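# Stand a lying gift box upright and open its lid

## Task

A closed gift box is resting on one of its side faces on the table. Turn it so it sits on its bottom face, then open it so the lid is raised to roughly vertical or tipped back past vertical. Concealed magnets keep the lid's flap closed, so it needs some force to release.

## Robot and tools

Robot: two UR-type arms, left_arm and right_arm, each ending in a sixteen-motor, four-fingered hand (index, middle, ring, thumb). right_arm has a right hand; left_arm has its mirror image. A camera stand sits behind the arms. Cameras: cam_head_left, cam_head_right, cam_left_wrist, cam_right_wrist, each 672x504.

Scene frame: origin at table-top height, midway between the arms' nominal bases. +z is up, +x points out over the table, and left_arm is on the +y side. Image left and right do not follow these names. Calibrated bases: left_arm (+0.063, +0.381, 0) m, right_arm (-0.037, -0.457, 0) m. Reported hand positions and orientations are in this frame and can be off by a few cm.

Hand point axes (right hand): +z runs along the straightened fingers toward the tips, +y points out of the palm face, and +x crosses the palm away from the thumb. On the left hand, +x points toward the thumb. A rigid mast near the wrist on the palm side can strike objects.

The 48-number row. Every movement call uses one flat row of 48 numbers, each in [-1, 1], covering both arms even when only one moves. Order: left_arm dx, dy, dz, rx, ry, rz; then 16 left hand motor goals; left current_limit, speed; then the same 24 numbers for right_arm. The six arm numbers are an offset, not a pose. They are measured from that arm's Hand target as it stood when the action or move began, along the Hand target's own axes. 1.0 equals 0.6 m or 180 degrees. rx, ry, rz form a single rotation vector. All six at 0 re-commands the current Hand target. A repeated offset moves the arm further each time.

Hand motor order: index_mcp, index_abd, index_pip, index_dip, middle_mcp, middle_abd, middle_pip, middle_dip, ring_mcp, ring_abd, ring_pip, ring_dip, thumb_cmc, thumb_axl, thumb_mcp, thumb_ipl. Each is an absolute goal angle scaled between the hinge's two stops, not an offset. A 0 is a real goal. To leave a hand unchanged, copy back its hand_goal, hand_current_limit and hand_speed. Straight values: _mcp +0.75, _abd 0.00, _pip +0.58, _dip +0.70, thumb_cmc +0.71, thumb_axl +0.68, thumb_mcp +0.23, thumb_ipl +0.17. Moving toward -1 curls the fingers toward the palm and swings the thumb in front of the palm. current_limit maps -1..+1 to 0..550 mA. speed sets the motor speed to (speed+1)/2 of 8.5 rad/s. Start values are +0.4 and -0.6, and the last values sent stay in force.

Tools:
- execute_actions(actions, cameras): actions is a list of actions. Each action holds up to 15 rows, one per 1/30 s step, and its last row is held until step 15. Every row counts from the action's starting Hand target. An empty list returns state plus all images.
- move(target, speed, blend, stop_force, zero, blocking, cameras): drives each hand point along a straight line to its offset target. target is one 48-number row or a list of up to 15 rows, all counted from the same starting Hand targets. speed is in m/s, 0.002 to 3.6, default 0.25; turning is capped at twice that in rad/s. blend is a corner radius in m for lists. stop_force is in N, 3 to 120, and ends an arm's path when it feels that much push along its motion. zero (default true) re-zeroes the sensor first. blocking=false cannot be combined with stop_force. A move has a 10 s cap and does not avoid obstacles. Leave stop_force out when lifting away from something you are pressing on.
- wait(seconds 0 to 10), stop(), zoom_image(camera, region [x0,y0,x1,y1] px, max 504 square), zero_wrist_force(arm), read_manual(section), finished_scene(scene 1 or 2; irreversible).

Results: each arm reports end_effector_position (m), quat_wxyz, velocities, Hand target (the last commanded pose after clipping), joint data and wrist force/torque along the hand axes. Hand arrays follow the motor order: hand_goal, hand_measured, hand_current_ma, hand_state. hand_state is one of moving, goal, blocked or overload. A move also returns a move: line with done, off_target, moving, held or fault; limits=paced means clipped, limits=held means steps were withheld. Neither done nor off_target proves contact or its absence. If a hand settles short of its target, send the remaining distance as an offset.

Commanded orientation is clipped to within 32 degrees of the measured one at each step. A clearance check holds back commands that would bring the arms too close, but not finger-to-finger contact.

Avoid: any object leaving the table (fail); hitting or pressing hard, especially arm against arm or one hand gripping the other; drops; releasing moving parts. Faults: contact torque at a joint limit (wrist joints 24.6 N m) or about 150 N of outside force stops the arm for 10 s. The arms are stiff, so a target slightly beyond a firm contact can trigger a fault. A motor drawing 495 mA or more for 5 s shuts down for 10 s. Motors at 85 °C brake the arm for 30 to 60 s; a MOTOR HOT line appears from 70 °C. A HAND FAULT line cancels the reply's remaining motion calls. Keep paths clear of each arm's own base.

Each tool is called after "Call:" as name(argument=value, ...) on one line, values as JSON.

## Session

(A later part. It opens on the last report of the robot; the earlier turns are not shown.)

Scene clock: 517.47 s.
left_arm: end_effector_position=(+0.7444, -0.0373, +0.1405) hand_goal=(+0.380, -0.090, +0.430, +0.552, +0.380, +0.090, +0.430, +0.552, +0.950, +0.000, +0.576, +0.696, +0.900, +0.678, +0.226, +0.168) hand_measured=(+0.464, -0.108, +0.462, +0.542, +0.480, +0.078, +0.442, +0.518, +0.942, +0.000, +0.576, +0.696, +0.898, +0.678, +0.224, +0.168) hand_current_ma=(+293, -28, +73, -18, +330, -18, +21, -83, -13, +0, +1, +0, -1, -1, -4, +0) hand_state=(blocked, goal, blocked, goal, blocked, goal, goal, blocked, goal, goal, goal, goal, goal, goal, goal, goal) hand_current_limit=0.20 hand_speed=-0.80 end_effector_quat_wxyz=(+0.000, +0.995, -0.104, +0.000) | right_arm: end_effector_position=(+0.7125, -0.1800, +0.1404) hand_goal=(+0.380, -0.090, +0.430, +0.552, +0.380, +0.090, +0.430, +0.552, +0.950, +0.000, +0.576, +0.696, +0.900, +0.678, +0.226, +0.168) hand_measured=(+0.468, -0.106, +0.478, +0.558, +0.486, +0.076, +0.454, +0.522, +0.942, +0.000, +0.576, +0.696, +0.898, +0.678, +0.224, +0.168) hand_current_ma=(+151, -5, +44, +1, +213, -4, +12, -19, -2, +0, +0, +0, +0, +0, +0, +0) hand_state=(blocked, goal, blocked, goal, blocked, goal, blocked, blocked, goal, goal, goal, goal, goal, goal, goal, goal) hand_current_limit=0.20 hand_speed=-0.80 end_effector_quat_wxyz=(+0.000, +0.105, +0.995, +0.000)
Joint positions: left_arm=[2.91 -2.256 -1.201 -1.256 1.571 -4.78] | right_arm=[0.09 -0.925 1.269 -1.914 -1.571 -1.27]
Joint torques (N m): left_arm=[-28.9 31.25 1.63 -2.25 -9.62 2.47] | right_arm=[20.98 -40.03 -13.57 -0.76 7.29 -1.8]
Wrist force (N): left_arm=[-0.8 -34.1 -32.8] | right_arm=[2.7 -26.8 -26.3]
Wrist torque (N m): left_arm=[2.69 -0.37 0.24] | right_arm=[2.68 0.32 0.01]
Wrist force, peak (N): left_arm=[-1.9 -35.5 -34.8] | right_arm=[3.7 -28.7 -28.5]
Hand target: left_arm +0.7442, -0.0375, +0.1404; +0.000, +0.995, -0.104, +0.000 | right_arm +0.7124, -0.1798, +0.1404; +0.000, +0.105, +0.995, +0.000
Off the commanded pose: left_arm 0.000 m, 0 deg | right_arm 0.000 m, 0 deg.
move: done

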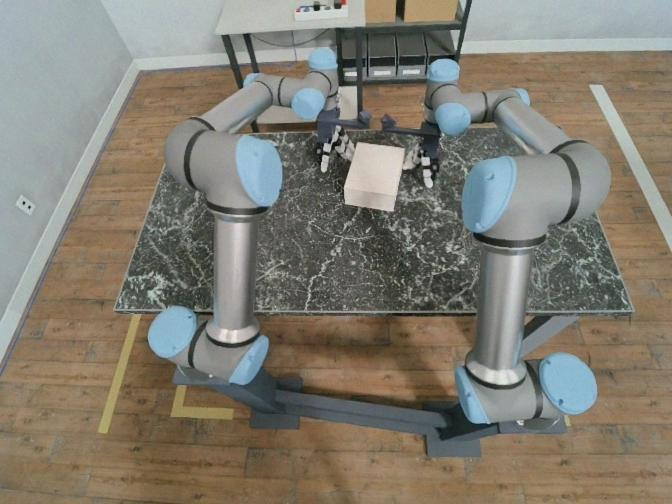

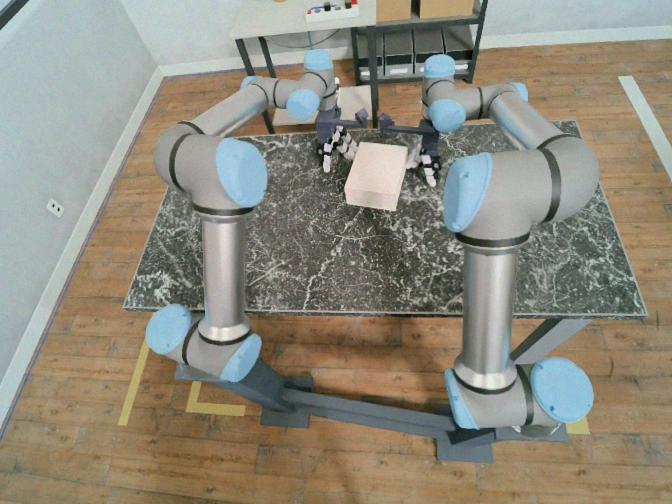

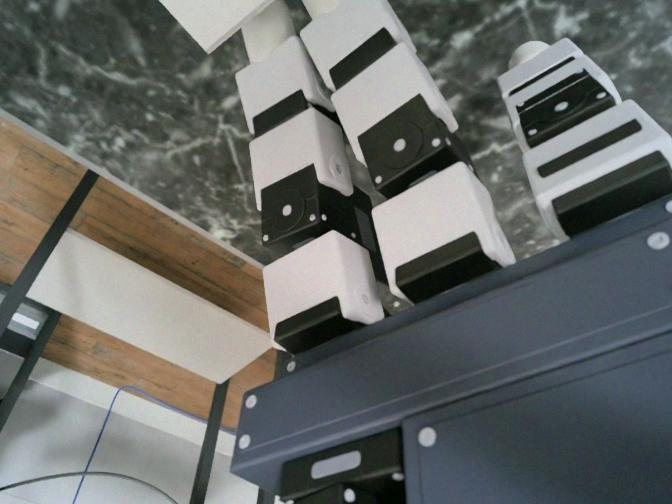

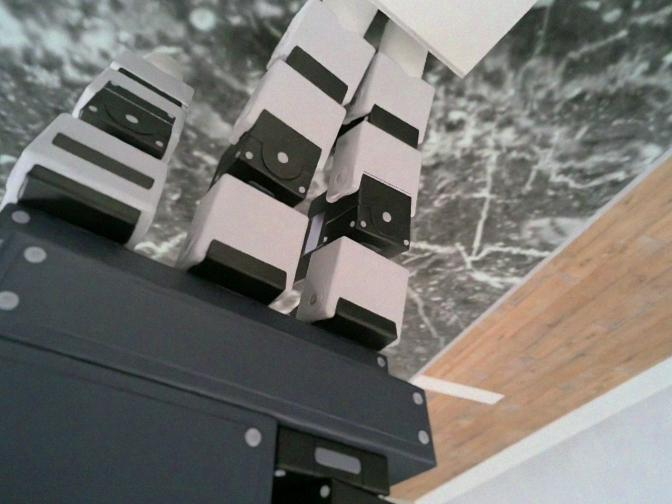

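Call:
move(target=[[0,-0.03,-0.006,0,0,0,0.45,-0.09,0.43,0.551,0.45,0.09,0.43,0.551,0.95,0,0.576,0.696,0.9,0.678,0.226,0.168,0.2,-0.6,0,-0.03,-0.006,0,0,0,0.45,-0.09,0.43,0.551,0.45,0.09,0.43,0.551,0.95,0,0.576,0.696,0.9,0.678,0.226,0.168,0.2,-0.6],[-0.11,-0.06,-0.006,0,0,0,0.48,-0.09,0.43,0.551,0.48,0.09,0.43,0.551,0.95,0,0.576,0.696,0.9,0.678,0.226,0.168,0.2,-0.6,0.11,-0.15,-0.083,0,0,0,0.343,-0.09,0.138,0.261,0.343,0.09,0.138,0.261,0.343,0,-0.59,-0.174,0.9,0.678,0.226,0.168,0.5,-0.4]], speed=[0.05,0.2], cameras=["all"])

Call:
zoom_image(camera="cam_head_right", region=[300, 100, 480, 250])

Scene clock: 596.30 s.
left_arm: end_effector_position=(+0.6870, +0.0114, +0.1440) hand_goal=(+0.480, -0.090, +0.430, +0.552, +0.480, +0.090, +0.430, +0.552, +0.950, +0.000, +0.576, +0.696, +0.900, +0.678, +0.226, +0.168) hand_measured=(+0.480, -0.092, +0.434, +0.550, +0.480, +0.088, +0.428, +0.550, +0.942, +0.000, +0.576, +0.696, +0.898, +0.678, +0.224, +0.168) hand_current_ma=(+0, -2, +3, -3, +0, -3, -1, -2, -12, +0, +1, +0, -1, -1, -4, +0) hand_state=(goal, goal, goal, goal, goal, goal, goal, goal, goal, goal, goal, goal, goal, goal, goal, goal) hand_current_limit=0.20 hand_speed=-0.60 end_effector_quat_wxyz=(+0.000, +0.995, -0.104, +0.000) | right_arm: end_effector_position=(+0.6291, -0.2541, +0.1902) hand_goal=(+0.344, -0.090, +0.138, +0.262, +0.344, +0.090, +0.138, +0.262, +0.344, +0.000, -0.590, -0.174, +0.900, +0.678, +0.226, +0.168) hand_measured=(+0.354, -0.092, +0.144, +0.266, +0.354, +0.088, +0.144, +0.266, +0.356, +0.000, -0.584, -0.172, +0.898, +0.678, +0.224, +0.168) hand_current_ma=(+3, +0, +1, +0, +2, +0, +1, +0, +4, +0, +1, +0, +0, +0, +0, +0) hand_state=(goal, goal, goal, goal, goal, goal, goal, goal, goal, goal, goal, goal, goal, goal, goal, goal) hand_current_limit=0.50 hand_speed=-0.40 end_effector_quat_wxyz=(+0.000, +0.105, +0.995, +0.000)
Joint positions: left_arm=[2.957 -2.086 -1.472 -1.154 1.571 -4.734] | right_arm=[-0.015 -1.192 1.55 -1.929 -1.571 -1.375]
Joint torques (N m): left_arm=[-9.14 48.42 11.87 1.58 -1.2 -1.99] | right_arm=[10.64 -48.13 -13.68 -3.48 1.04 0.4]
Wrist force (N): left_arm=[0.1 0.5 -0.1] | right_arm=[1.2 0.1 -0.6]
Wrist torque (N m): left_arm=[0.11 -0.03 0.02] | right_arm=[0.23 -0.17 0.12]
Wrist force, peak (N): left_arm=[0.0 -36.8 -35.6] | right_arm=[2.2 -28.1 -27.3]
Hand target: left_arm +0.6870, +0.0114, +0.1440; +0.000, +0.995, -0.104, +0.000 | right_arm +0.6291, -0.2541, +0.1902; +0.000, +0.105, +0.995, +0.000
Off the commanded pose: left_arm 0.000 m, 0 deg | right_arm 0.000 m, 0 deg.
move: done

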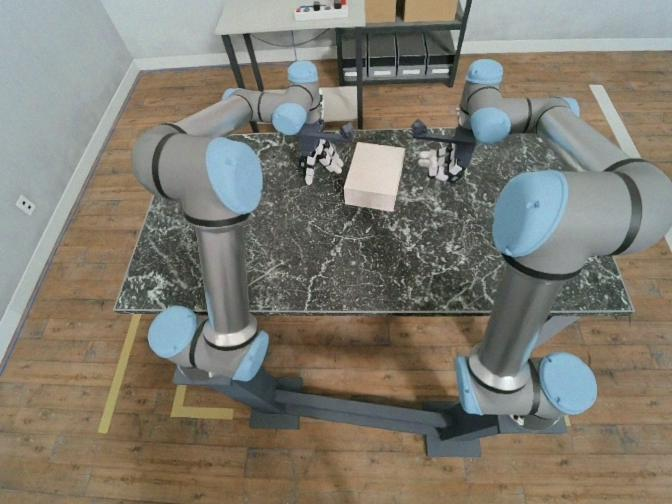

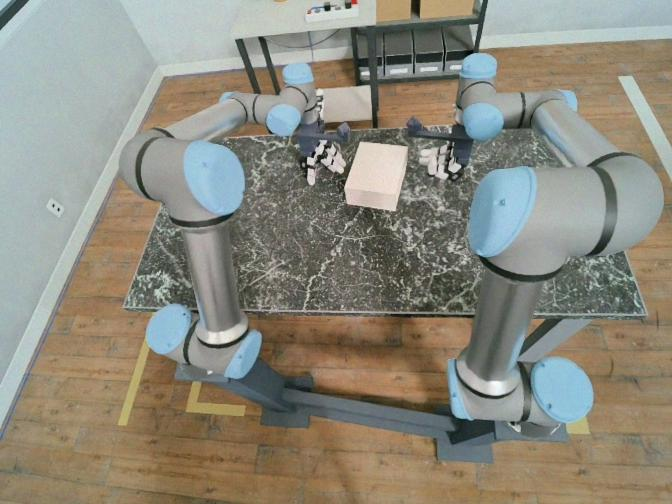

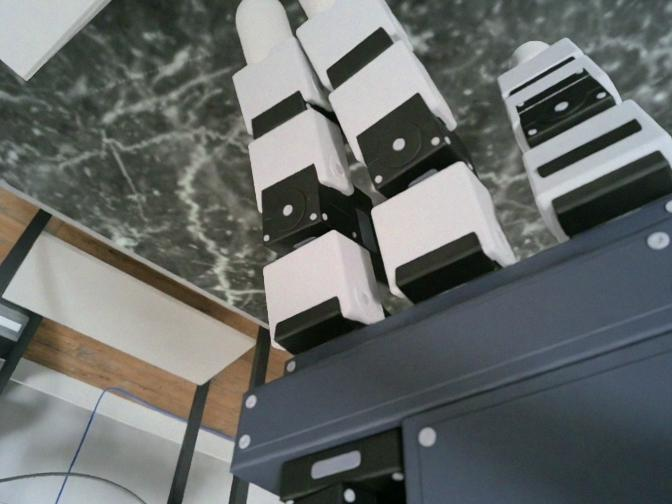

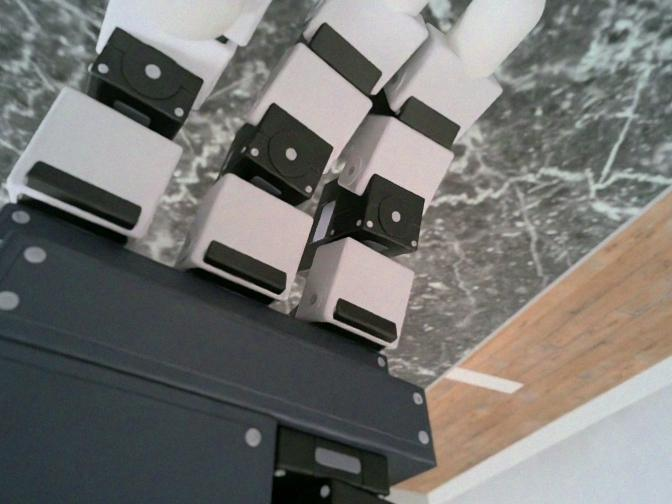

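Scaled by 2.800.

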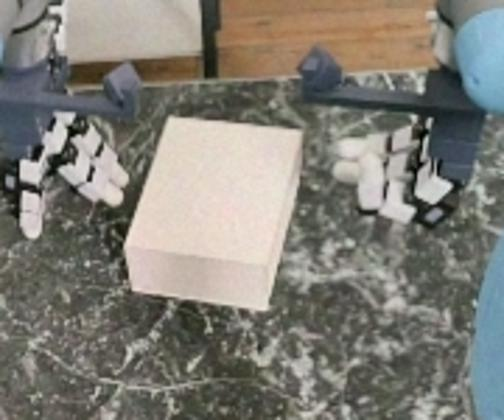

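Call:
move(target=[0,0.05,0,0,0,0,0.48,-0.09,0.43,0.551,0.48,0.09,0.43,0.551,0.95,0,0.576,0.696,0.9,0.678,0.226,0.168,0.2,-0.6,0,0,0.203,0,0,0,0.343,-0.09,0.138,0.261,0.343,0.09,0.138,0.261,0.343,0,-0.59,-0.174,0.9,0.678,0.226,0.168,0.6,-0.4], speed=0.15)

Call:
move(target=[0,0.07,0,0,0,0,0.48,-0.09,0.43,0.551,0.48,0.09,0.43,0.551,0.95,0,0.576,0.696,0.9,0.678,0.226,0.168,0.2,-0.6,0,0.12,0,0,0,0,0.343,-0.09,0.138,0.261,0.343,0.09,0.138,0.261,0.343,0,-0.59,-0.174,0.9,0.678,0.226,0.168,0.6,-0.4], speed=0.025, stop_force=4, cameras=["cam_head_right"])

Call:
zoom_image(camera="cam_head_right", region=[300, 100, 480, 250])

Scene clock: 617.37 s.
left_arm: end_effector_position=(+0.6808, -0.0180, +0.1440) hand_goal=(+0.480, -0.090, +0.430, +0.552, +0.480, +0.090, +0.430, +0.552, +0.950, +0.000, +0.576, +0.696, +0.900, +0.678, +0.226, +0.168) hand_measured=(+0.480, -0.092, +0.434, +0.550, +0.480, +0.088, +0.428, +0.550, +0.942, +0.000, +0.576, +0.696, +0.898, +0.678, +0.224, +0.168) hand_current_ma=(+0, -2, +3, -3, +0, -3, -1, -2, -12, +0, +1, +0, -1, -1, -4, +0) hand_state=(goal, goal, goal, goal, goal, goal, goal, goal, goal, goal, goal, goal, goal, goal, goal, goal) hand_current_limit=0.20 hand_speed=-0.60 end_effector_quat_wxyz=(+0.000, +0.995, -0.104, +0.000) | right_arm: end_effector_position=(+0.6290, -0.2541, +0.0683) hand_goal=(+0.344, -0.090, +0.138, +0.262, +0.344, +0.090, +0.138, +0.262, +0.344, +0.000, -0.590, -0.174, +0.900, +0.678, +0.226, +0.168) hand_measured=(+0.280, -0.084, +0.104, +0.266, +0.282, +0.088, +0.104, +0.266, +0.356, +0.000, -0.584, -0.172, +0.898, +0.678, +0.224, +0.168) hand_current_ma=(-83, +1, -24, +0, -81, +0, -22, +0, +4, +0, +1, +0, +0, +0, +0, +0) hand_state=(blocked, goal, blocked, goal, blocked, goal, blocked, goal, goal, goal, goal, goal, goal, goal, goal, goal) hand_current_limit=0.60 hand_speed=-0.40 end_effector_quat_wxyz=(+0.000, +0.105, +0.995, +0.000)
Joint positions: left_arm=[2.912 -2.102 -1.447 -1.164 1.571 -4.778] | right_arm=[-0.015 -1.054 1.694 -2.21 -1.571 -1.375]
Joint torques (N m): left_arm=[8.54 47.78 13.1 2.69 0.05 2.17] | right_arm=[0.77 -41.33 -24.31 -2.11 0.93 0.35]
Wrist force (N): left_arm=[0.2 0.5 -0.1] | right_arm=[0.3 1.1 -7.5]
Wrist torque (N m): left_arm=[0.11 -0.05 0.06] | right_arm=[0.31 -0.15 0.08]
Wrist force, peak (N): left_arm=[0.0 1.0 -0.3] | right_arm=[0.9 -10.8 -32.9]
Hand target: left_arm +0.6808, -0.0179, +0.1440; +0.000, +0.995, -0.104, +0.000 | right_arm +0.6291, -0.2541, +0.0684; +0.000, +0.105, +0.995, +0.000
Off the commanded pose: left_arm 0.000 m, 0 deg | right_arm 0.000 m, 0 deg.
move: done

Scene clock: 618.63 s.
left_arm: end_effector_position=(+0.6801, -0.0215, +0.1441) hand_goal=(+0.480, -0.090, +0.430, +0.552, +0.480, +0.090, +0.430, +0.552, +0.950, +0.000, +0.576, +0.696, +0.900, +0.678, +0.226, +0.168) hand_measured=(+0.484, -0.092, +0.432, +0.550, +0.486, +0.088, +0.428, +0.550, +0.942, +0.000, +0.576, +0.696, +0.898, +0.678, +0.224, +0.168) hand_current_ma=(+6, -2, +3, -3, +11, -2, -2, -2, -12, +0, +1, +0, -1, -1, -4, +0) hand_state=(goal, goal, goal, goal, goal, goal, goal, goal, goal, goal, goal, goal, goal, goal, goal, goal) hand_current_limit=0.20 hand_speed=-0.60 end_effector_quat_wxyz=(+0.000, +0.995, -0.104, +0.000) | right_arm: end_effector_position=(+0.6295, -0.2526, +0.0686) hand_goal=(+0.344, -0.090, +0.138, +0.262, +0.344, +0.090, +0.138, +0.262, +0.344, +0.000, -0.590, -0.174, +0.900, +0.678, +0.226, +0.168) hand_measured=(+0.286, -0.086, +0.104, +0.266, +0.286, +0.086, +0.106, +0.266, +0.356, +0.000, -0.584, -0.172, +0.898, +0.678, +0.224, +0.168) hand_current_ma=(-70, +0, -23, +0, -69, +0, -21, +0, +4, +0, +1, +0, +0, +0, +0, +0) hand_state=(blocked, goal, blocked, goal, blocked, goal, blocked, goal, goal, goal, goal, goal, goal, goal, goal, goal) hand_current_limit=0.60 hand_speed=-0.40 end_effector_quat_wxyz=(+0.000, +0.105, +0.995, +0.000)
Joint positions: left_arm=[2.907 -2.104 -1.444 -1.165 1.571 -4.784] | right_arm=[-0.013 -1.053 1.692 -2.21 -1.571 -1.373]
Joint torques (N m): left_arm=[8.66 50.24 12.78 4.6 -0.02 2.07] | right_arm=[-10.95 -45.98 -7.19 -2.57 -1.05 1.64]
Wrist force (N): left_arm=[-0.1 0.3 -0.2] | right_arm=[1.1 3.4 -8.1]
Wrist torque (N m): left_arm=[0.10 -0.01 -0.01] | right_arm=[0.22 -0.13 0.28]
Wrist force, peak (N): left_arm=[-0.4 -4.5 -5.9] | right_arm=[1.6 -4.2 -12.2]
Hand target: left_arm +0.6801, -0.0215, +0.1441; +0.000, +0.995, -0.104, +0.000 (not the last commanded pose) | right_arm +0.6295, -0.2527, +0.0686; +0.000, +0.105, +0.995, +0.000 (not the last commanded pose)
Off the commanded pose: left_arm 0.038 m, 0 deg | right_arm 0.070 m, 0 deg.
move: contact (left_arm, right_arm)
Images, in order (width x height): cam_head_right 672x504.

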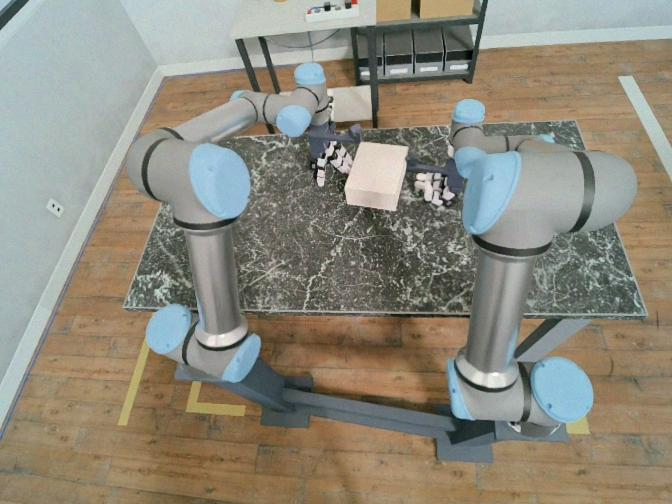

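Scaled by 2.800.

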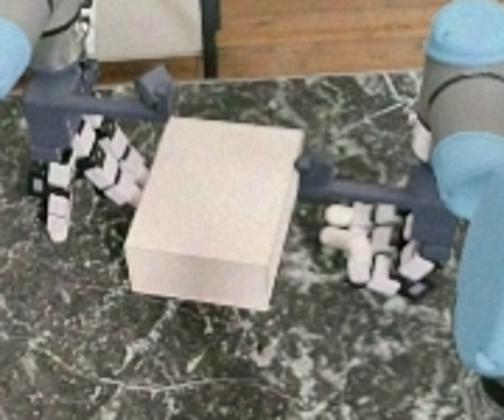

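Call:
move(target=[0,0,0,0,0,0,0.48,-0.09,0.43,0.551,0.48,0.09,0.43,0.551,0.95,0,0.576,0.696,0.9,0.678,0.226,0.168,0.2,-0.6,0,0,-0.015,0,0,0,0.343,-0.09,0.138,0.261,0.343,0.09,0.138,0.261,0.343,0,-0.59,-0.174,0.9,0.678,0.226,0.168,0.6,-0.4], speed=0.05)

Call:
move(target=[0,0,0,0,0,0,0.48,-0.09,0.43,0.551,0.48,0.09,0.43,0.551,0.95,0,0.576,0.696,0.9,0.678,0.226,0.168,0.2,-0.6,0,0.12,0,0,0,0,0.343,-0.09,0.138,0.261,0.343,0.09,0.138,0.261,0.343,0,-0.59,-0.174,0.9,0.678,0.226,0.168,0.6,-0.4], speed=0.025, stop_force=5, cameras=["cam_head_right", "cam_right_wrist"])

Call:
zoom_image(camera="cam_head_right", region=[300, 100, 480, 250])

Scene clock: 640.73 s.
left_arm: end_effector_position=(+0.6801, -0.0215, +0.1441) hand_goal=(+0.480, -0.090, +0.430, +0.552, +0.480, +0.090, +0.430, +0.552, +0.950, +0.000, +0.576, +0.696, +0.900, +0.678, +0.226, +0.168) hand_measured=(+0.484, -0.092, +0.432, +0.550, +0.486, +0.088, +0.428, +0.550, +0.942, +0.000, +0.576, +0.696, +0.898, +0.678, +0.224, +0.168) hand_current_ma=(+6, -2, +3, -3, +11, -2, -2, -2, -12, +0, +1, +0, -1, -1, -4, +0) hand_state=(goal, goal, goal, goal, goal, goal, goal, goal, goal, goal, goal, goal, goal, goal, goal, goal) hand_current_limit=0.20 hand_speed=-0.60 end_effector_quat_wxyz=(+0.000, +0.995, -0.104, +0.000) | right_arm: end_effector_position=(+0.6296, -0.2527, +0.0777) hand_goal=(+0.344, -0.090, +0.138, +0.262, +0.344, +0.090, +0.138, +0.262, +0.344, +0.000, -0.590, -0.174, +0.900, +0.678, +0.226, +0.168) hand_measured=(+0.346, -0.086, +0.138, +0.266, +0.346, +0.086, +0.138, +0.266, +0.356, +0.000, -0.584, -0.172, +0.898, +0.678, +0.224, +0.168) hand_current_ma=(+0, +0, +0, +0, +0, +0, +0, +0, +4, +0, +1, +0, +0, +0, +0, +0) hand_state=(goal, goal, goal, goal, goal, goal, goal, goal, goal, goal, goal, goal, goal, goal, goal, goal) hand_current_limit=0.60 hand_speed=-0.40 end_effector_quat_wxyz=(+0.000, +0.105, +0.995, +0.000)
Joint positions: left_arm=[2.907 -2.104 -1.444 -1.165 1.571 -4.784] | right_arm=[-0.013 -1.066 1.684 -2.189 -1.571 -1.373]
Joint torques (N m): left_arm=[8.82 50.02 13.17 4.37 -0.02 1.95] | right_arm=[-7.59 -33.32 -18.23 -3.63 -0.46 1.59]
Wrist force (N): left_arm=[0.1 0.4 -0.2] | right_arm=[0.9 0.4 -0.7]
Wrist torque (N m): left_arm=[0.11 -0.04 0.00] | right_arm=[0.29 -0.10 0.26]
Wrist force, peak (N): left_arm=[0.4 0.6 -0.8] | right_arm=[1.2 3.3 -8.4]
Hand target: left_arm +0.6801, -0.0215, +0.1441; +0.000, +0.995, -0.104, +0.000 | right_arm +0.6295, -0.2527, +0.0776; +0.000, +0.105, +0.995, +0.000
Off the commanded pose: left_arm 0.000 m, 0 deg | right_arm 0.000 m, 0 deg.
move: done

Scene clock: 643.87 s.
left_arm: end_effector_position=(+0.6801, -0.0215, +0.1441) hand_goal=(+0.480, -0.090, +0.430, +0.552, +0.480, +0.090, +0.430, +0.552, +0.950, +0.000, +0.576, +0.696, +0.900, +0.678, +0.226, +0.168) hand_measured=(+0.486, -0.092, +0.432, +0.550, +0.488, +0.088, +0.430, +0.550, +0.942, +0.000, +0.576, +0.696, +0.898, +0.678, +0.224, +0.168) hand_current_ma=(+10, -2, +3, -2, +14, -2, +0, -2, -12, +0, +1, +0, -1, -1, -4, +0) hand_state=(goal, goal, goal, goal, goal, goal, goal, goal, goal, goal, goal, goal, goal, goal, goal, goal) hand_current_limit=0.20 hand_speed=-0.60 end_effector_quat_wxyz=(+0.000, +0.995, -0.104, +0.000) | right_arm: end_effector_position=(+0.6402, -0.2024, +0.0776) hand_goal=(+0.344, -0.090, +0.138, +0.262, +0.344, +0.090, +0.138, +0.262, +0.344, +0.000, -0.590, -0.174, +0.900, +0.678, +0.226, +0.168) hand_measured=(+0.354, -0.088, +0.138, +0.260, +0.354, +0.088, +0.138, +0.260, +0.356, +0.000, -0.584, -0.172, +0.898, +0.678, +0.224, +0.168) hand_current_ma=(+3, +0, +0, +0, +3, +0, +0, +0, +4, +0, +1, +0, +0, +0, +0, +0) hand_state=(goal, goal, goal, goal, goal, goal, goal, goal, goal, goal, goal, goal, goal, goal, goal, goal) hand_current_limit=0.60 hand_speed=-0.40 end_effector_quat_wxyz=(+0.000, +0.105, +0.995, +0.000)
Joint positions: left_arm=[2.907 -2.104 -1.444 -1.165 1.571 -4.784] | right_arm=[0.066 -1.022 1.611 -2.16 -1.571 -1.294]
Joint torques (N m): left_arm=[-4.28 38.72 12.65 2.85 -0.03 1.96] | right_arm=[-9.24 -53.57 -12.41 -3.75 1.17 0.94]
Wrist force (N): left_arm=[-0.1 -3.0 -3.9] | right_arm=[1.0 0.2 -1.1]
Wrist torque (N m): left_arm=[0.39 -0.15 0.04] | right_arm=[0.33 -0.10 0.27]
Wrist force, peak (N): left_arm=[-0.6 -3.4 -4.0] | right_arm=[1.1 -6.0 -3.1]
Hand target: left_arm +0.6801, -0.0215, +0.1441; +0.000, +0.995, -0.104, +0.000 | right_arm +0.6402, -0.2024, +0.0776; +0.000, +0.105, +0.995, +0.000 (not the last commanded pose)
Off the commanded pose: left_arm 0.000 m, 0 deg | right_arm 0.021 m, 0 deg.
move: contact (right_arm)
Images, in order (width x height): cam_head_right 672x504, cam_right_wrist 672x504.

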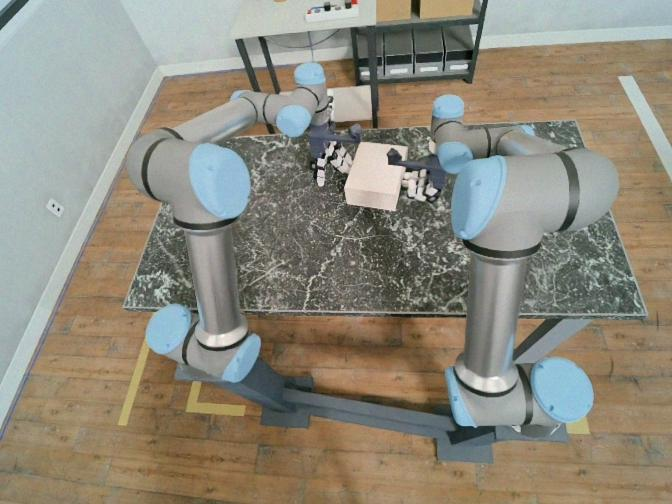

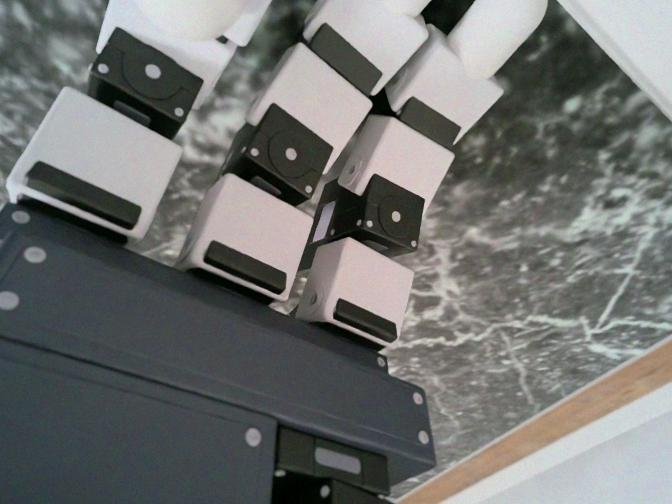

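Scaled by 2.800.

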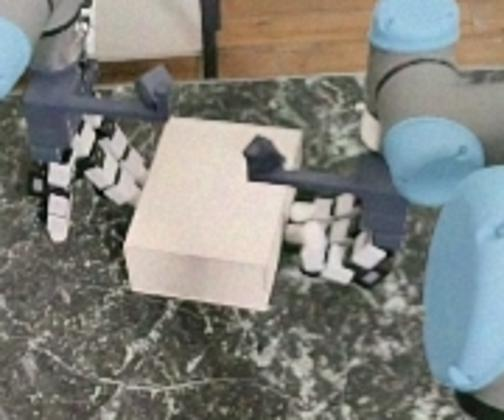

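Call:
move(target=[[0,0,0,0,0,0,0.48,-0.09,0.43,0.551,0.48,0.09,0.43,0.551,0.95,0,0.576,0.696,0.9,0.678,0.226,0.168,0.2,-0.6,0,0.005,0.005,0,0,0,0.343,-0.09,0.138,0.261,0.343,0.09,0.138,0.261,0.343,0,-0.59,-0.174,0.9,0.678,0.226,0.168,0.6,-0.4],[0,0,0,0,0,0,0.48,-0.09,0.43,0.551,0.48,0.09,0.43,0.551,0.95,0,0.576,0.696,0.9,0.678,0.226,0.168,0.2,-0.6,0,0.005,-0.045,0,0,0,0.343,-0.09,0.138,0.261,0.343,0.09,0.138,0.261,0.343,0,-0.59,-0.174,0.9,0.678,0.226,0.168,0.6,-0.4]], speed=0.03, cameras=["cam_head_right", "cam_head_left"])

Call:
zoom_image(camera="cam_head_right", region=[300, 100, 480, 250])

Scene clock: 669.43 s.
left_arm: end_effector_position=(+0.6801, -0.0215, +0.1441) hand_goal=(+0.480, -0.090, +0.430, +0.552, +0.480, +0.090, +0.430, +0.552, +0.950, +0.000, +0.576, +0.696, +0.900, +0.678, +0.226, +0.168) hand_measured=(+0.492, -0.092, +0.434, +0.552, +0.494, +0.088, +0.432, +0.548, +0.942, +0.000, +0.576, +0.696, +0.898, +0.678, +0.224, +0.168) hand_current_ma=(+20, -1, +4, -1, +26, -1, +2, -6, -12, +0, +1, +0, -1, -1, -4, +0) hand_state=(goal, goal, goal, goal, goal, goal, goal, goal, goal, goal, goal, goal, goal, goal, goal, goal) hand_current_limit=0.20 hand_speed=-0.60 end_effector_quat_wxyz=(+0.000, +0.995, -0.104, +0.000) | right_arm: end_effector_position=(+0.6409, -0.1994, +0.1049) hand_goal=(+0.344, -0.090, +0.138, +0.262, +0.344, +0.090, +0.138, +0.262, +0.344, +0.000, -0.590, -0.174, +0.900, +0.678, +0.226, +0.168) hand_measured=(+0.372, -0.086, +0.154, +0.268, +0.370, +0.088, +0.152, +0.270, +0.356, +0.000, -0.584, -0.172, +0.898, +0.678, +0.224, +0.168) hand_current_ma=(+18, +0, +5, +1, +16, +0, +5, +1, +4, +0, +1, +0, +0, +0, +0, +0) hand_state=(blocked, goal, goal, goal, blocked, goal, goal, goal, goal, goal, goal, goal, goal, goal, goal, goal) hand_current_limit=0.60 hand_speed=-0.40 end_effector_quat_wxyz=(+0.000, +0.105, +0.995, +0.000)
Joint positions: left_arm=[2.907 -2.104 -1.444 -1.165 1.571 -4.784] | right_arm=[0.071 -1.053 1.581 -2.099 -1.571 -1.29]
Joint torques (N m): left_arm=[-9.71 35.72 13.29 0.54 -0.09 1.68] | right_arm=[-8.74 -34.33 -14.76 -4.12 -1.01 -2.39]
Wrist force (N): left_arm=[0.2 -1.9 -1.8] | right_arm=[0.6 -1.0 0.3]
Wrist torque (N m): left_arm=[0.31 -0.06 0.02] | right_arm=[0.42 -0.02 0.08]
Wrist force, peak (N): left_arm=[-0.1 -6.8 -8.2] | right_arm=[1.9 -18.4 -21.6]
Hand target: left_arm +0.6801, -0.0215, +0.1441; +0.000, +0.995, -0.104, +0.000 | right_arm +0.6408, -0.1994, +0.1046; +0.000, +0.105, +0.995, +0.000
Off the commanded pose: left_arm 0.000 m, 0 deg | right_arm 0.000 m, 0 deg.
move: done
Images, in order (width x height): cam_head_left 672x504, cam_head_right 672x504.

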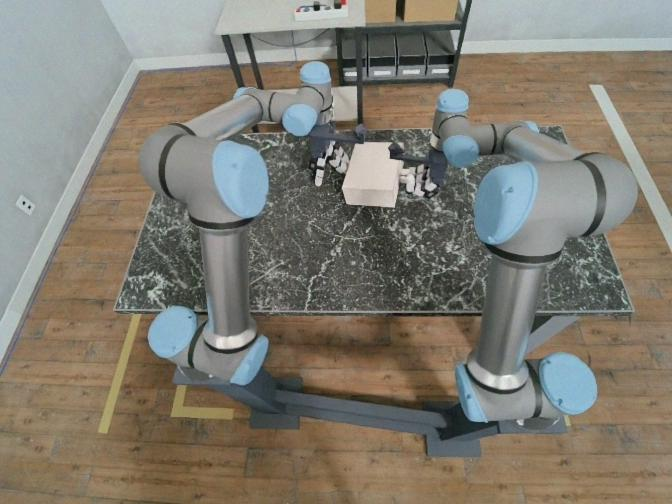

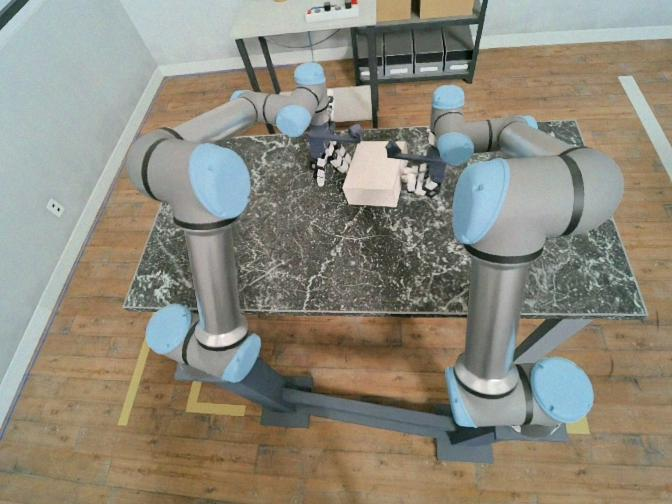

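Scaled by 2.800.

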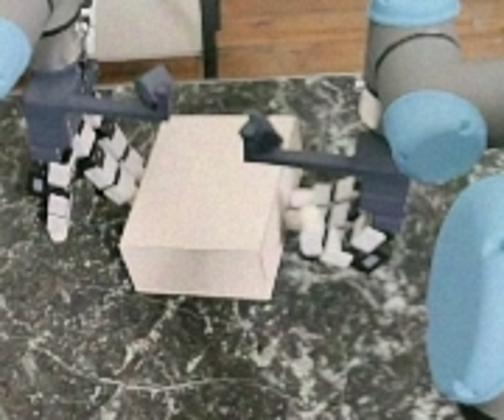

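Call:
zoom_image(camera="cam_head_right", region=[335, 130, 435, 220])

Call:
zoom_image(camera="cam_head_left", region=[335, 130, 435, 220])

Scaled by 5.040.

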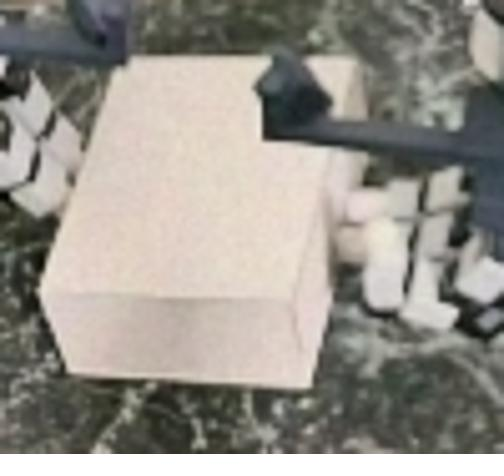

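Scaled by 5.040.

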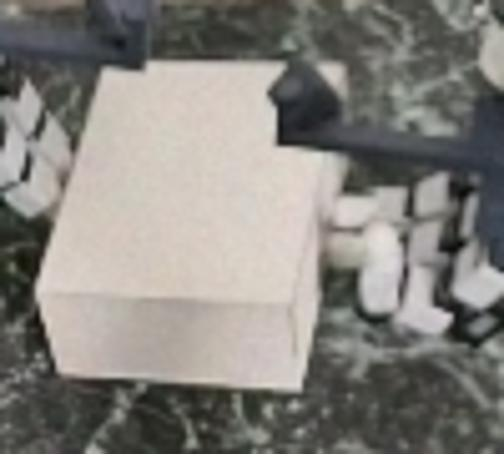

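Call:
zoom_image(camera="cam_head_right", region=[375, 170, 410, 215])

Call:
zoom_image(camera="cam_head_left", region=[340, 170, 410, 215])

Scaled by 11.200.

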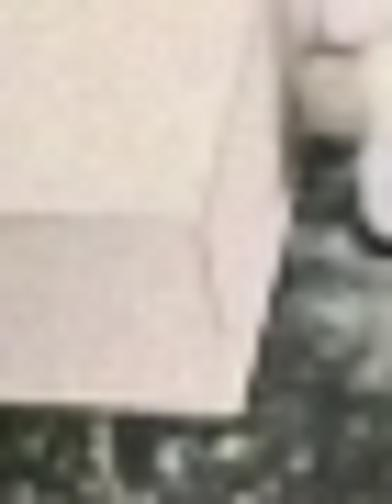

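Scaled by 7.200.

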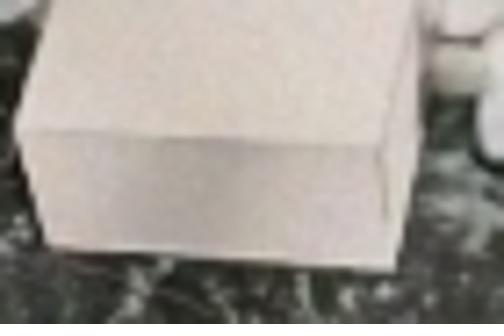

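Call:
move(target=[[0,0,0,0,0,0,0.48,-0.09,0.43,0.551,0.48,0.09,0.43,0.551,0.95,0,0.576,0.696,0.9,0.678,0.226,0.168,0.2,-0.6,-0.042,-0.083,-0.06,0,0,-0.03,0.343,-0.09,0.138,0.261,0.343,0.09,0.138,0.261,0.343,0,-0.59,-0.174,0.9,0.678,0.226,0.168,0.6,-0.4],[0,0,0,0,0,0,0.48,-0.09,0.43,0.551,0.48,0.09,0.43,0.551,0.95,0,0.576,0.696,0.9,0.678,0.226,0.168,0.2,-0.6,-0.042,-0.083,-0.04,0,0,-0.03,0.48,-0.09,0.43,0.551,0.48,0.09,0.43,0.551,0.343,0,-0.59,-0.174,0.9,0.678,0.226,0.168,0.6,0.2]], speed=0.15)

Call:
move(target=[0,0,0,0,0,0,0.48,-0.09,0.43,0.551,0.48,0.09,0.43,0.551,0.95,0,0.576,0.696,0.9,0.678,0.226,0.168,0.2,-0.6,0,0,0.06,0,0,0,0.48,-0.09,0.43,0.551,0.48,0.09,0.43,0.551,0.343,0,-0.59,-0.174,0.9,0.678,0.226,0.168,0.6,0.2], speed=0.03, stop_force=4)

Scene clock: 801.70 s.
left_arm: end_effector_position=(+0.6801, -0.0215, +0.1441) hand_goal=(+0.480, -0.090, +0.430, +0.552, +0.480, +0.090, +0.430, +0.552, +0.950, +0.000, +0.576, +0.696, +0.900, +0.678, +0.226, +0.168) hand_measured=(+0.488, -0.092, +0.434, +0.552, +0.486, +0.088, +0.432, +0.550, +0.942, +0.000, +0.576, +0.696, +0.898, +0.678, +0.224, +0.168) hand_current_ma=(+13, -1, +4, +0, +11, -1, +2, -2, -12, +0, +1, +0, -1, -1, -4, +0) hand_state=(goal, goal, goal, goal, goal, goal, goal, goal, goal, goal, goal, goal, goal, goal, goal, goal) hand_current_limit=0.20 hand_speed=-0.60 end_effector_quat_wxyz=(+0.000, +0.995, -0.104, +0.000) | right_arm: end_effector_position=(+0.6551, -0.2534, +0.1286) hand_goal=(+0.480, -0.090, +0.430, +0.552, +0.480, +0.090, +0.430, +0.552, +0.344, +0.000, -0.590, -0.174, +0.900, +0.678, +0.226, +0.168) hand_measured=(+0.482, -0.088, +0.428, +0.550, +0.480, +0.088, +0.428, +0.550, +0.356, +0.000, -0.584, -0.172, +0.898, +0.678, +0.224, +0.168) hand_current_ma=(+0, +0, +0, +0, +0, +0, +0, +0, +4, +0, +1, +0, +0, +0, +0, +0) hand_state=(goal, goal, goal, goal, goal, goal, goal, goal, goal, goal, goal, goal, goal, goal, goal, goal) hand_current_limit=0.60 hand_speed=0.20 end_effector_quat_wxyz=(+0.000, +0.058, +0.998, +0.000)
Joint positions: left_arm=[2.907 -2.104 -1.444 -1.165 1.571 -4.784] | right_arm=[-0.018 -1.062 1.526 -2.035 -1.571 -1.473]
Joint torques (N m): left_arm=[-0.28 35.77 13.31 0.63 -0.21 1.69] | right_arm=[9.46 -52.72 -29.9 -3.73 -0.82 -2.27]
Wrist force (N): left_arm=[-0.2 0.8 -0.5] | right_arm=[1.0 0.3 -0.9]
Wrist torque (N m): left_arm=[0.18 -0.01 -0.02] | right_arm=[0.24 -0.12 0.15]
Wrist force, peak (N): left_arm=[0.4 -1.9 -2.1] | right_arm=[1.8 1.0 1.1]
Hand target: left_arm +0.6801, -0.0215, +0.1441; +0.000, +0.995, -0.104, +0.000 | right_arm +0.6551, -0.2534, +0.1286; +0.000, +0.058, +0.998, +0.000
Off the commanded pose: left_arm 0.000 m, 0 deg | right_arm 0.000 m, 0 deg.
move: done

Scene clock: 803.67 s.
left_arm: end_effector_position=(+0.6801, -0.0215, +0.1441) hand_goal=(+0.480, -0.090, +0.430, +0.552, +0.480, +0.090, +0.430, +0.552, +0.950, +0.000, +0.576, +0.696, +0.900, +0.678, +0.226, +0.168) hand_measured=(+0.488, -0.092, +0.434, +0.552, +0.486, +0.088, +0.432, +0.550, +0.942, +0.000, +0.576, +0.696, +0.898, +0.678, +0.224, +0.168) hand_current_ma=(+13, -1, +4, +0, +11, -1, +2, -2, -12, +0, +1, +0, -1, -1, -4, +0) hand_state=(goal, goal, goal, goal, goal, goal, goal, goal, goal, goal, goal, goal, goal, goal, goal, goal) hand_current_limit=0.20 hand_speed=-0.60 end_effector_quat_wxyz=(+0.000, +0.995, -0.104, +0.000) | right_arm: end_effector_position=(+0.6551, -0.2534, +0.1051) hand_goal=(+0.480, -0.090, +0.430, +0.552, +0.480, +0.090, +0.430, +0.552, +0.344, +0.000, -0.590, -0.174, +0.900, +0.678, +0.226, +0.168) hand_measured=(+0.484, -0.088, +0.424, +0.546, +0.484, +0.090, +0.424, +0.546, +0.356, +0.000, -0.584, -0.172, +0.898, +0.678, +0.224, +0.168) hand_current_ma=(+0, +0, -1, -1, +0, +0, -1, -1, +4, +0, +1, +0, +0, +0, +0, +0) hand_state=(goal, goal, goal, goal, goal, goal, goal, goal, goal, goal, goal, goal, goal, goal, goal, goal) hand_current_limit=0.60 hand_speed=0.20 end_effector_quat_wxyz=(+0.000, +0.058, +0.998, +0.000)
Joint positions: left_arm=[2.907 -2.104 -1.444 -1.165 1.571 -4.784] | right_arm=[-0.018 -1.036 1.552 -2.087 -1.571 -1.473]
Joint torques (N m): left_arm=[2.52 38.03 13.19 0.41 -0.03 1.61] | right_arm=[9.56 -50.91 -28.09 -3.32 2.04 -1.93]
Wrist force (N): left_arm=[-0.2 0.5 -0.3] | right_arm=[0.9 -1.9 -4.3]
Wrist torque (N m): left_arm=[0.13 -0.01 -0.03] | right_arm=[0.46 -0.10 0.14]
Wrist force, peak (N): left_arm=[0.3 0.8 -0.3] | right_arm=[1.3 -12.7 -22.4]
Hand target: left_arm +0.6801, -0.0215, +0.1441; +0.000, +0.995, -0.104, +0.000 | right_arm +0.6551, -0.2534, +0.1051; +0.000, +0.058, +0.998, +0.000 (not the last commanded pose)
Off the commanded pose: left_arm 0.000 m, 0 deg | right_arm 0.013 m, 0 deg.
move: contact (right_arm)

Call:
move(target=[0,0,0,0,0,0,0.48,-0.09,0.43,0.551,0.48,0.09,0.43,0.551,0.95,0,0.576,0.696,0.9,0.678,0.226,0.168,0.2,-0.6,0,0,-0.005,0,0,0,0.48,-0.09,0.43,0.551,0.48,0.09,0.43,0.551,0.343,0,-0.59,-0.174,0.9,0.678,0.226,0.168,0.6,0.2], speed=0.05)

Call:
move(target=[0,0,0,0,0,0,0.48,-0.09,0.43,0.551,0.48,0.09,0.43,0.551,0.95,0,0.576,0.696,0.9,0.678,0.226,0.168,0.2,-0.6,0,0.18,0,0,0,0,0.48,-0.09,0.43,0.551,0.48,0.09,0.43,0.551,0.343,0,-0.59,-0.174,0.9,0.678,0.226,0.168,0.6,0.2], speed=0.03, stop_force=6)

Call:
move(target=[0,0,0,0,0,0,0.48,-0.09,0.43,0.551,0.48,0.09,0.43,0.551,0.95,0,0.576,0.696,0.9,0.678,0.226,0.168,0.2,-0.6,0,0.003,-0.035,0,0,0,0.48,-0.09,0.43,0.551,0.48,0.09,0.43,0.551,0.343,0,-0.59,-0.174,0.9,0.678,0.226,0.168,0.6,0.2], speed=0.02, cameras=["cam_head_right", "cam_head_left"])

Call:
zoom_image(camera="cam_head_right", region=[335, 130, 435, 220])

Scene clock: 818.73 s.
left_arm: end_effector_position=(+0.6801, -0.0215, +0.1441) hand_goal=(+0.480, -0.090, +0.430, +0.552, +0.480, +0.090, +0.430, +0.552, +0.950, +0.000, +0.576, +0.696, +0.900, +0.678, +0.226, +0.168) hand_measured=(+0.488, -0.092, +0.434, +0.552, +0.486, +0.088, +0.432, +0.550, +0.942, +0.000, +0.576, +0.696, +0.898, +0.678, +0.224, +0.168) hand_current_ma=(+13, -1, +4, +0, +11, -1, +2, -2, -12, +0, +1, +0, -1, -1, -4, +0) hand_state=(goal, goal, goal, goal, goal, goal, goal, goal, goal, goal, goal, goal, goal, goal, goal, goal) hand_current_limit=0.20 hand_speed=-0.60 end_effector_quat_wxyz=(+0.000, +0.995, -0.104, +0.000) | right_arm: end_effector_position=(+0.6551, -0.2534, +0.1082) hand_goal=(+0.480, -0.090, +0.430, +0.552, +0.480, +0.090, +0.430, +0.552, +0.344, +0.000, -0.590, -0.174, +0.900, +0.678, +0.226, +0.168) hand_measured=(+0.484, -0.088, +0.428, +0.550, +0.484, +0.088, +0.428, +0.550, +0.356, +0.000, -0.584, -0.172, +0.898, +0.678, +0.224, +0.168) hand_current_ma=(+0, +0, +0, +0, +0, +0, +0, +0, +4, +0, +1, +0, +0, +0, +0, +0) hand_state=(goal, goal, goal, goal, goal, goal, goal, goal, goal, goal, goal, goal, goal, goal, goal, goal) hand_current_limit=0.60 hand_speed=0.20 end_effector_quat_wxyz=(+0.000, +0.058, +0.998, +0.000)
Joint positions: left_arm=[2.907 -2.104 -1.444 -1.165 1.571 -4.784] | right_arm=[-0.018 -1.04 1.549 -2.081 -1.571 -1.473]
Joint torques (N m): left_arm=[6.2 39.84 13.56 0.42 -0.01 1.6] | right_arm=[10.3 -48.2 -25.48 -2.65 0.31 -1.41]
Wrist force (N): left_arm=[0.3 0.7 -0.3] | right_arm=[1.0 0.1 -0.6]
Wrist torque (N m): left_arm=[0.16 -0.07 0.02] | right_arm=[0.19 -0.12 0.16]
Wrist force, peak (N): left_arm=[0.1 0.9 -0.3] | right_arm=[1.1 -2.1 -4.8]
Hand target: left_arm +0.6801, -0.0215, +0.1441; +0.000, +0.995, -0.104, +0.000 | right_arm +0.6551, -0.2534, +0.1081; +0.000, +0.058, +0.998, +0.000
Off the commanded pose: left_arm 0.000 m, 0 deg | right_arm 0.000 m, 0 deg.
move: done

Scene clock: 822.57 s.
left_arm: end_effector_position=(+0.6801, -0.0215, +0.1441) hand_goal=(+0.480, -0.090, +0.430, +0.552, +0.480, +0.090, +0.430, +0.552, +0.950, +0.000, +0.576, +0.696, +0.900, +0.678, +0.226, +0.168) hand_measured=(+0.488, -0.092, +0.434, +0.552, +0.490, +0.088, +0.432, +0.548, +0.942, +0.000, +0.576, +0.696, +0.898, +0.678, +0.224, +0.168) hand_current_ma=(+13, -1, +4, +0, +19, -1, +2, -5, -12, +0, +1, +0, -1, -1, -4, +0) hand_state=(goal, goal, goal, goal, goal, goal, goal, goal, goal, goal, goal, goal, goal, goal, goal, goal) hand_current_limit=0.20 hand_speed=-0.60 end_effector_quat_wxyz=(+0.000, +0.995, -0.104, +0.000) | right_arm: end_effector_position=(+0.6646, -0.1716, +0.1081) hand_goal=(+0.480, -0.090, +0.430, +0.552, +0.480, +0.090, +0.430, +0.552, +0.344, +0.000, -0.590, -0.174, +0.900, +0.678, +0.226, +0.168) hand_measured=(+0.488, -0.090, +0.428, +0.550, +0.484, +0.088, +0.428, +0.550, +0.362, +0.000, -0.588, -0.172, +0.898, +0.678, +0.224, +0.168) hand_current_ma=(+2, +0, +0, +0, +0, +0, +0, +0, +8, +0, +0, +0, +0, +0, +0, +0) hand_state=(goal, goal, goal, goal, goal, goal, goal, goal, goal, goal, goal, goal, goal, goal, goal, goal) hand_current_limit=0.60 hand_speed=0.20 end_effector_quat_wxyz=(+0.000, +0.058, +0.998, +0.000)
Joint positions: left_arm=[2.907 -2.104 -1.444 -1.165 1.571 -4.784] | right_arm=[0.103 -0.979 1.449 -2.041 -1.571 -1.352]
Joint torques (N m): left_arm=[5.62 41.59 13.66 0.59 -0.34 1.29] | right_arm=[-8.88 -56.33 -24.08 -3.76 1.78 1.51]
Wrist force (N): left_arm=[-0.4 -3.6 -4.1] | right_arm=[1.2 0.2 -1.1]
Wrist torque (N m): left_arm=[0.41 -0.07 0.03] | right_arm=[0.28 -0.16 0.30]
Wrist force, peak (N): left_arm=[-0.2 -3.7 -4.6] | right_arm=[1.3 -7.9 -6.7]
Hand target: left_arm +0.6801, -0.0215, +0.1441; +0.000, +0.995, -0.104, +0.000 | right_arm +0.6646, -0.1716, +0.1082; +0.000, +0.058, +0.998, +0.000 (not the last commanded pose)
Off the commanded pose: left_arm 0.000 m, 0 deg | right_arm 0.026 m, 0 deg.
move: contact (right_arm)

Scene clock: 823.87 s.
left_arm: end_effector_position=(+0.6801, -0.0215, +0.1441) hand_goal=(+0.480, -0.090, +0.430, +0.552, +0.480, +0.090, +0.430, +0.552, +0.950, +0.000, +0.576, +0.696, +0.900, +0.678, +0.226, +0.168) hand_measured=(+0.488, -0.092, +0.434, +0.552, +0.490, +0.090, +0.432, +0.548, +0.942, +0.000, +0.576, +0.696, +0.898, +0.678, +0.224, +0.168) hand_current_ma=(+13, -1, +4, +0, +19, -1, +1, -5, -12, +0, +1, +0, -1, -1, -4, +0) hand_state=(goal, goal, goal, goal, goal, goal, goal, goal, goal, goal, goal, goal, goal, goal, goal, goal) hand_current_limit=0.20 hand_speed=-0.60 end_effector_quat_wxyz=(+0.000, +0.995, -0.104, +0.000) | right_arm: end_effector_position=(+0.6648, -0.1698, +0.1294) hand_goal=(+0.480, -0.090, +0.430, +0.552, +0.480, +0.090, +0.430, +0.552, +0.344, +0.000, -0.590, -0.174, +0.900, +0.678, +0.226, +0.168) hand_measured=(+0.500, -0.090, +0.442, +0.558, +0.490, +0.088, +0.434, +0.554, +0.358, +0.000, -0.584, -0.172, +0.898, +0.678, +0.224, +0.168) hand_current_ma=(+10, +0, +4, +1, +2, +0, +1, +0, +5, +0, +1, +0, +0, +0, +0, +0) hand_state=(blocked, goal, goal, goal, goal, goal, goal, goal, goal, goal, goal, goal, goal, goal, goal, goal) hand_current_limit=0.60 hand_speed=0.20 end_effector_quat_wxyz=(+0.000, +0.058, +0.998, +0.000)
Joint positions: left_arm=[2.907 -2.104 -1.444 -1.165 1.571 -4.784] | right_arm=[0.105 -0.999 1.422 -1.995 -1.571 -1.349]
Joint torques (N m): left_arm=[4.46 43.15 13.04 0.58 -0.14 1.33] | right_arm=[8.83 -41.86 -17.11 -4.17 1.81 1.68]
Wrist force (N): left_arm=[-0.1 -0.8 -1.9] | right_arm=[1.4 -0.1 0.3]
Wrist torque (N m): left_arm=[0.25 -0.04 0.01] | right_arm=[0.37 -0.15 0.14]
Wrist force, peak (N): left_arm=[0.0 -3.9 -4.2] | right_arm=[1.4 -1.9 -0.1]
Hand target: left_arm +0.6801, -0.0215, +0.1441; +0.000, +0.995, -0.104, +0.000 | right_arm +0.6648, -0.1698, +0.1292; +0.000, +0.058, +0.998, +0.000
Off the commanded pose: left_arm 0.000 m, 0 deg | right_arm 0.000 m, 0 deg.
move: done
Images, in order (width x height): cam_head_left 672x504, cam_head_right 672x504.

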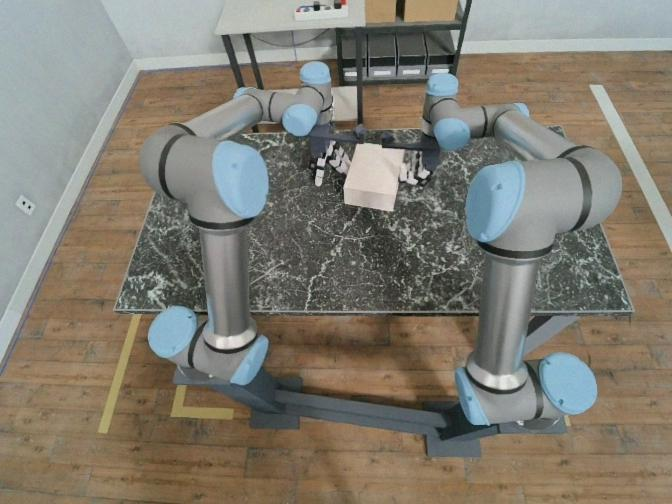

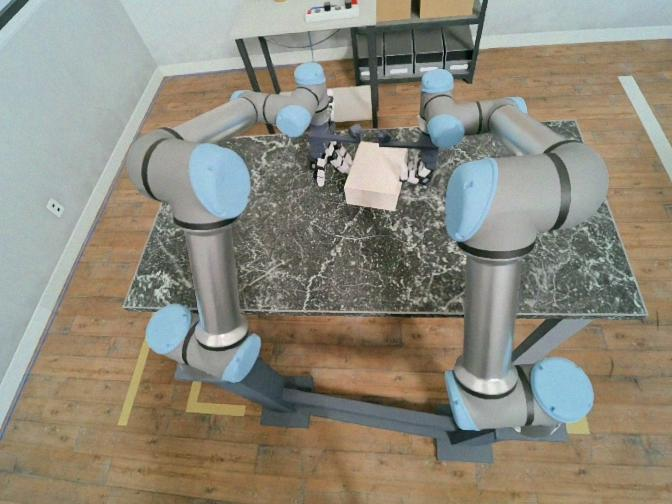

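Scaled by 5.040.

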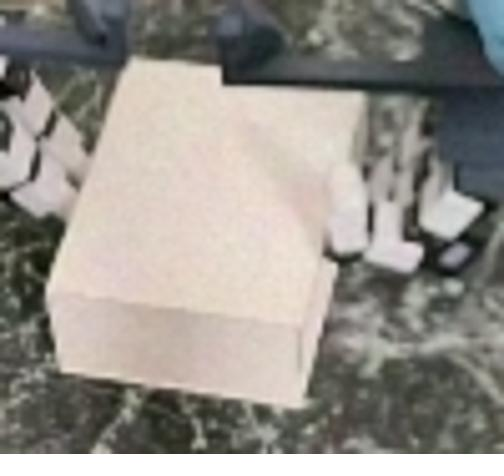

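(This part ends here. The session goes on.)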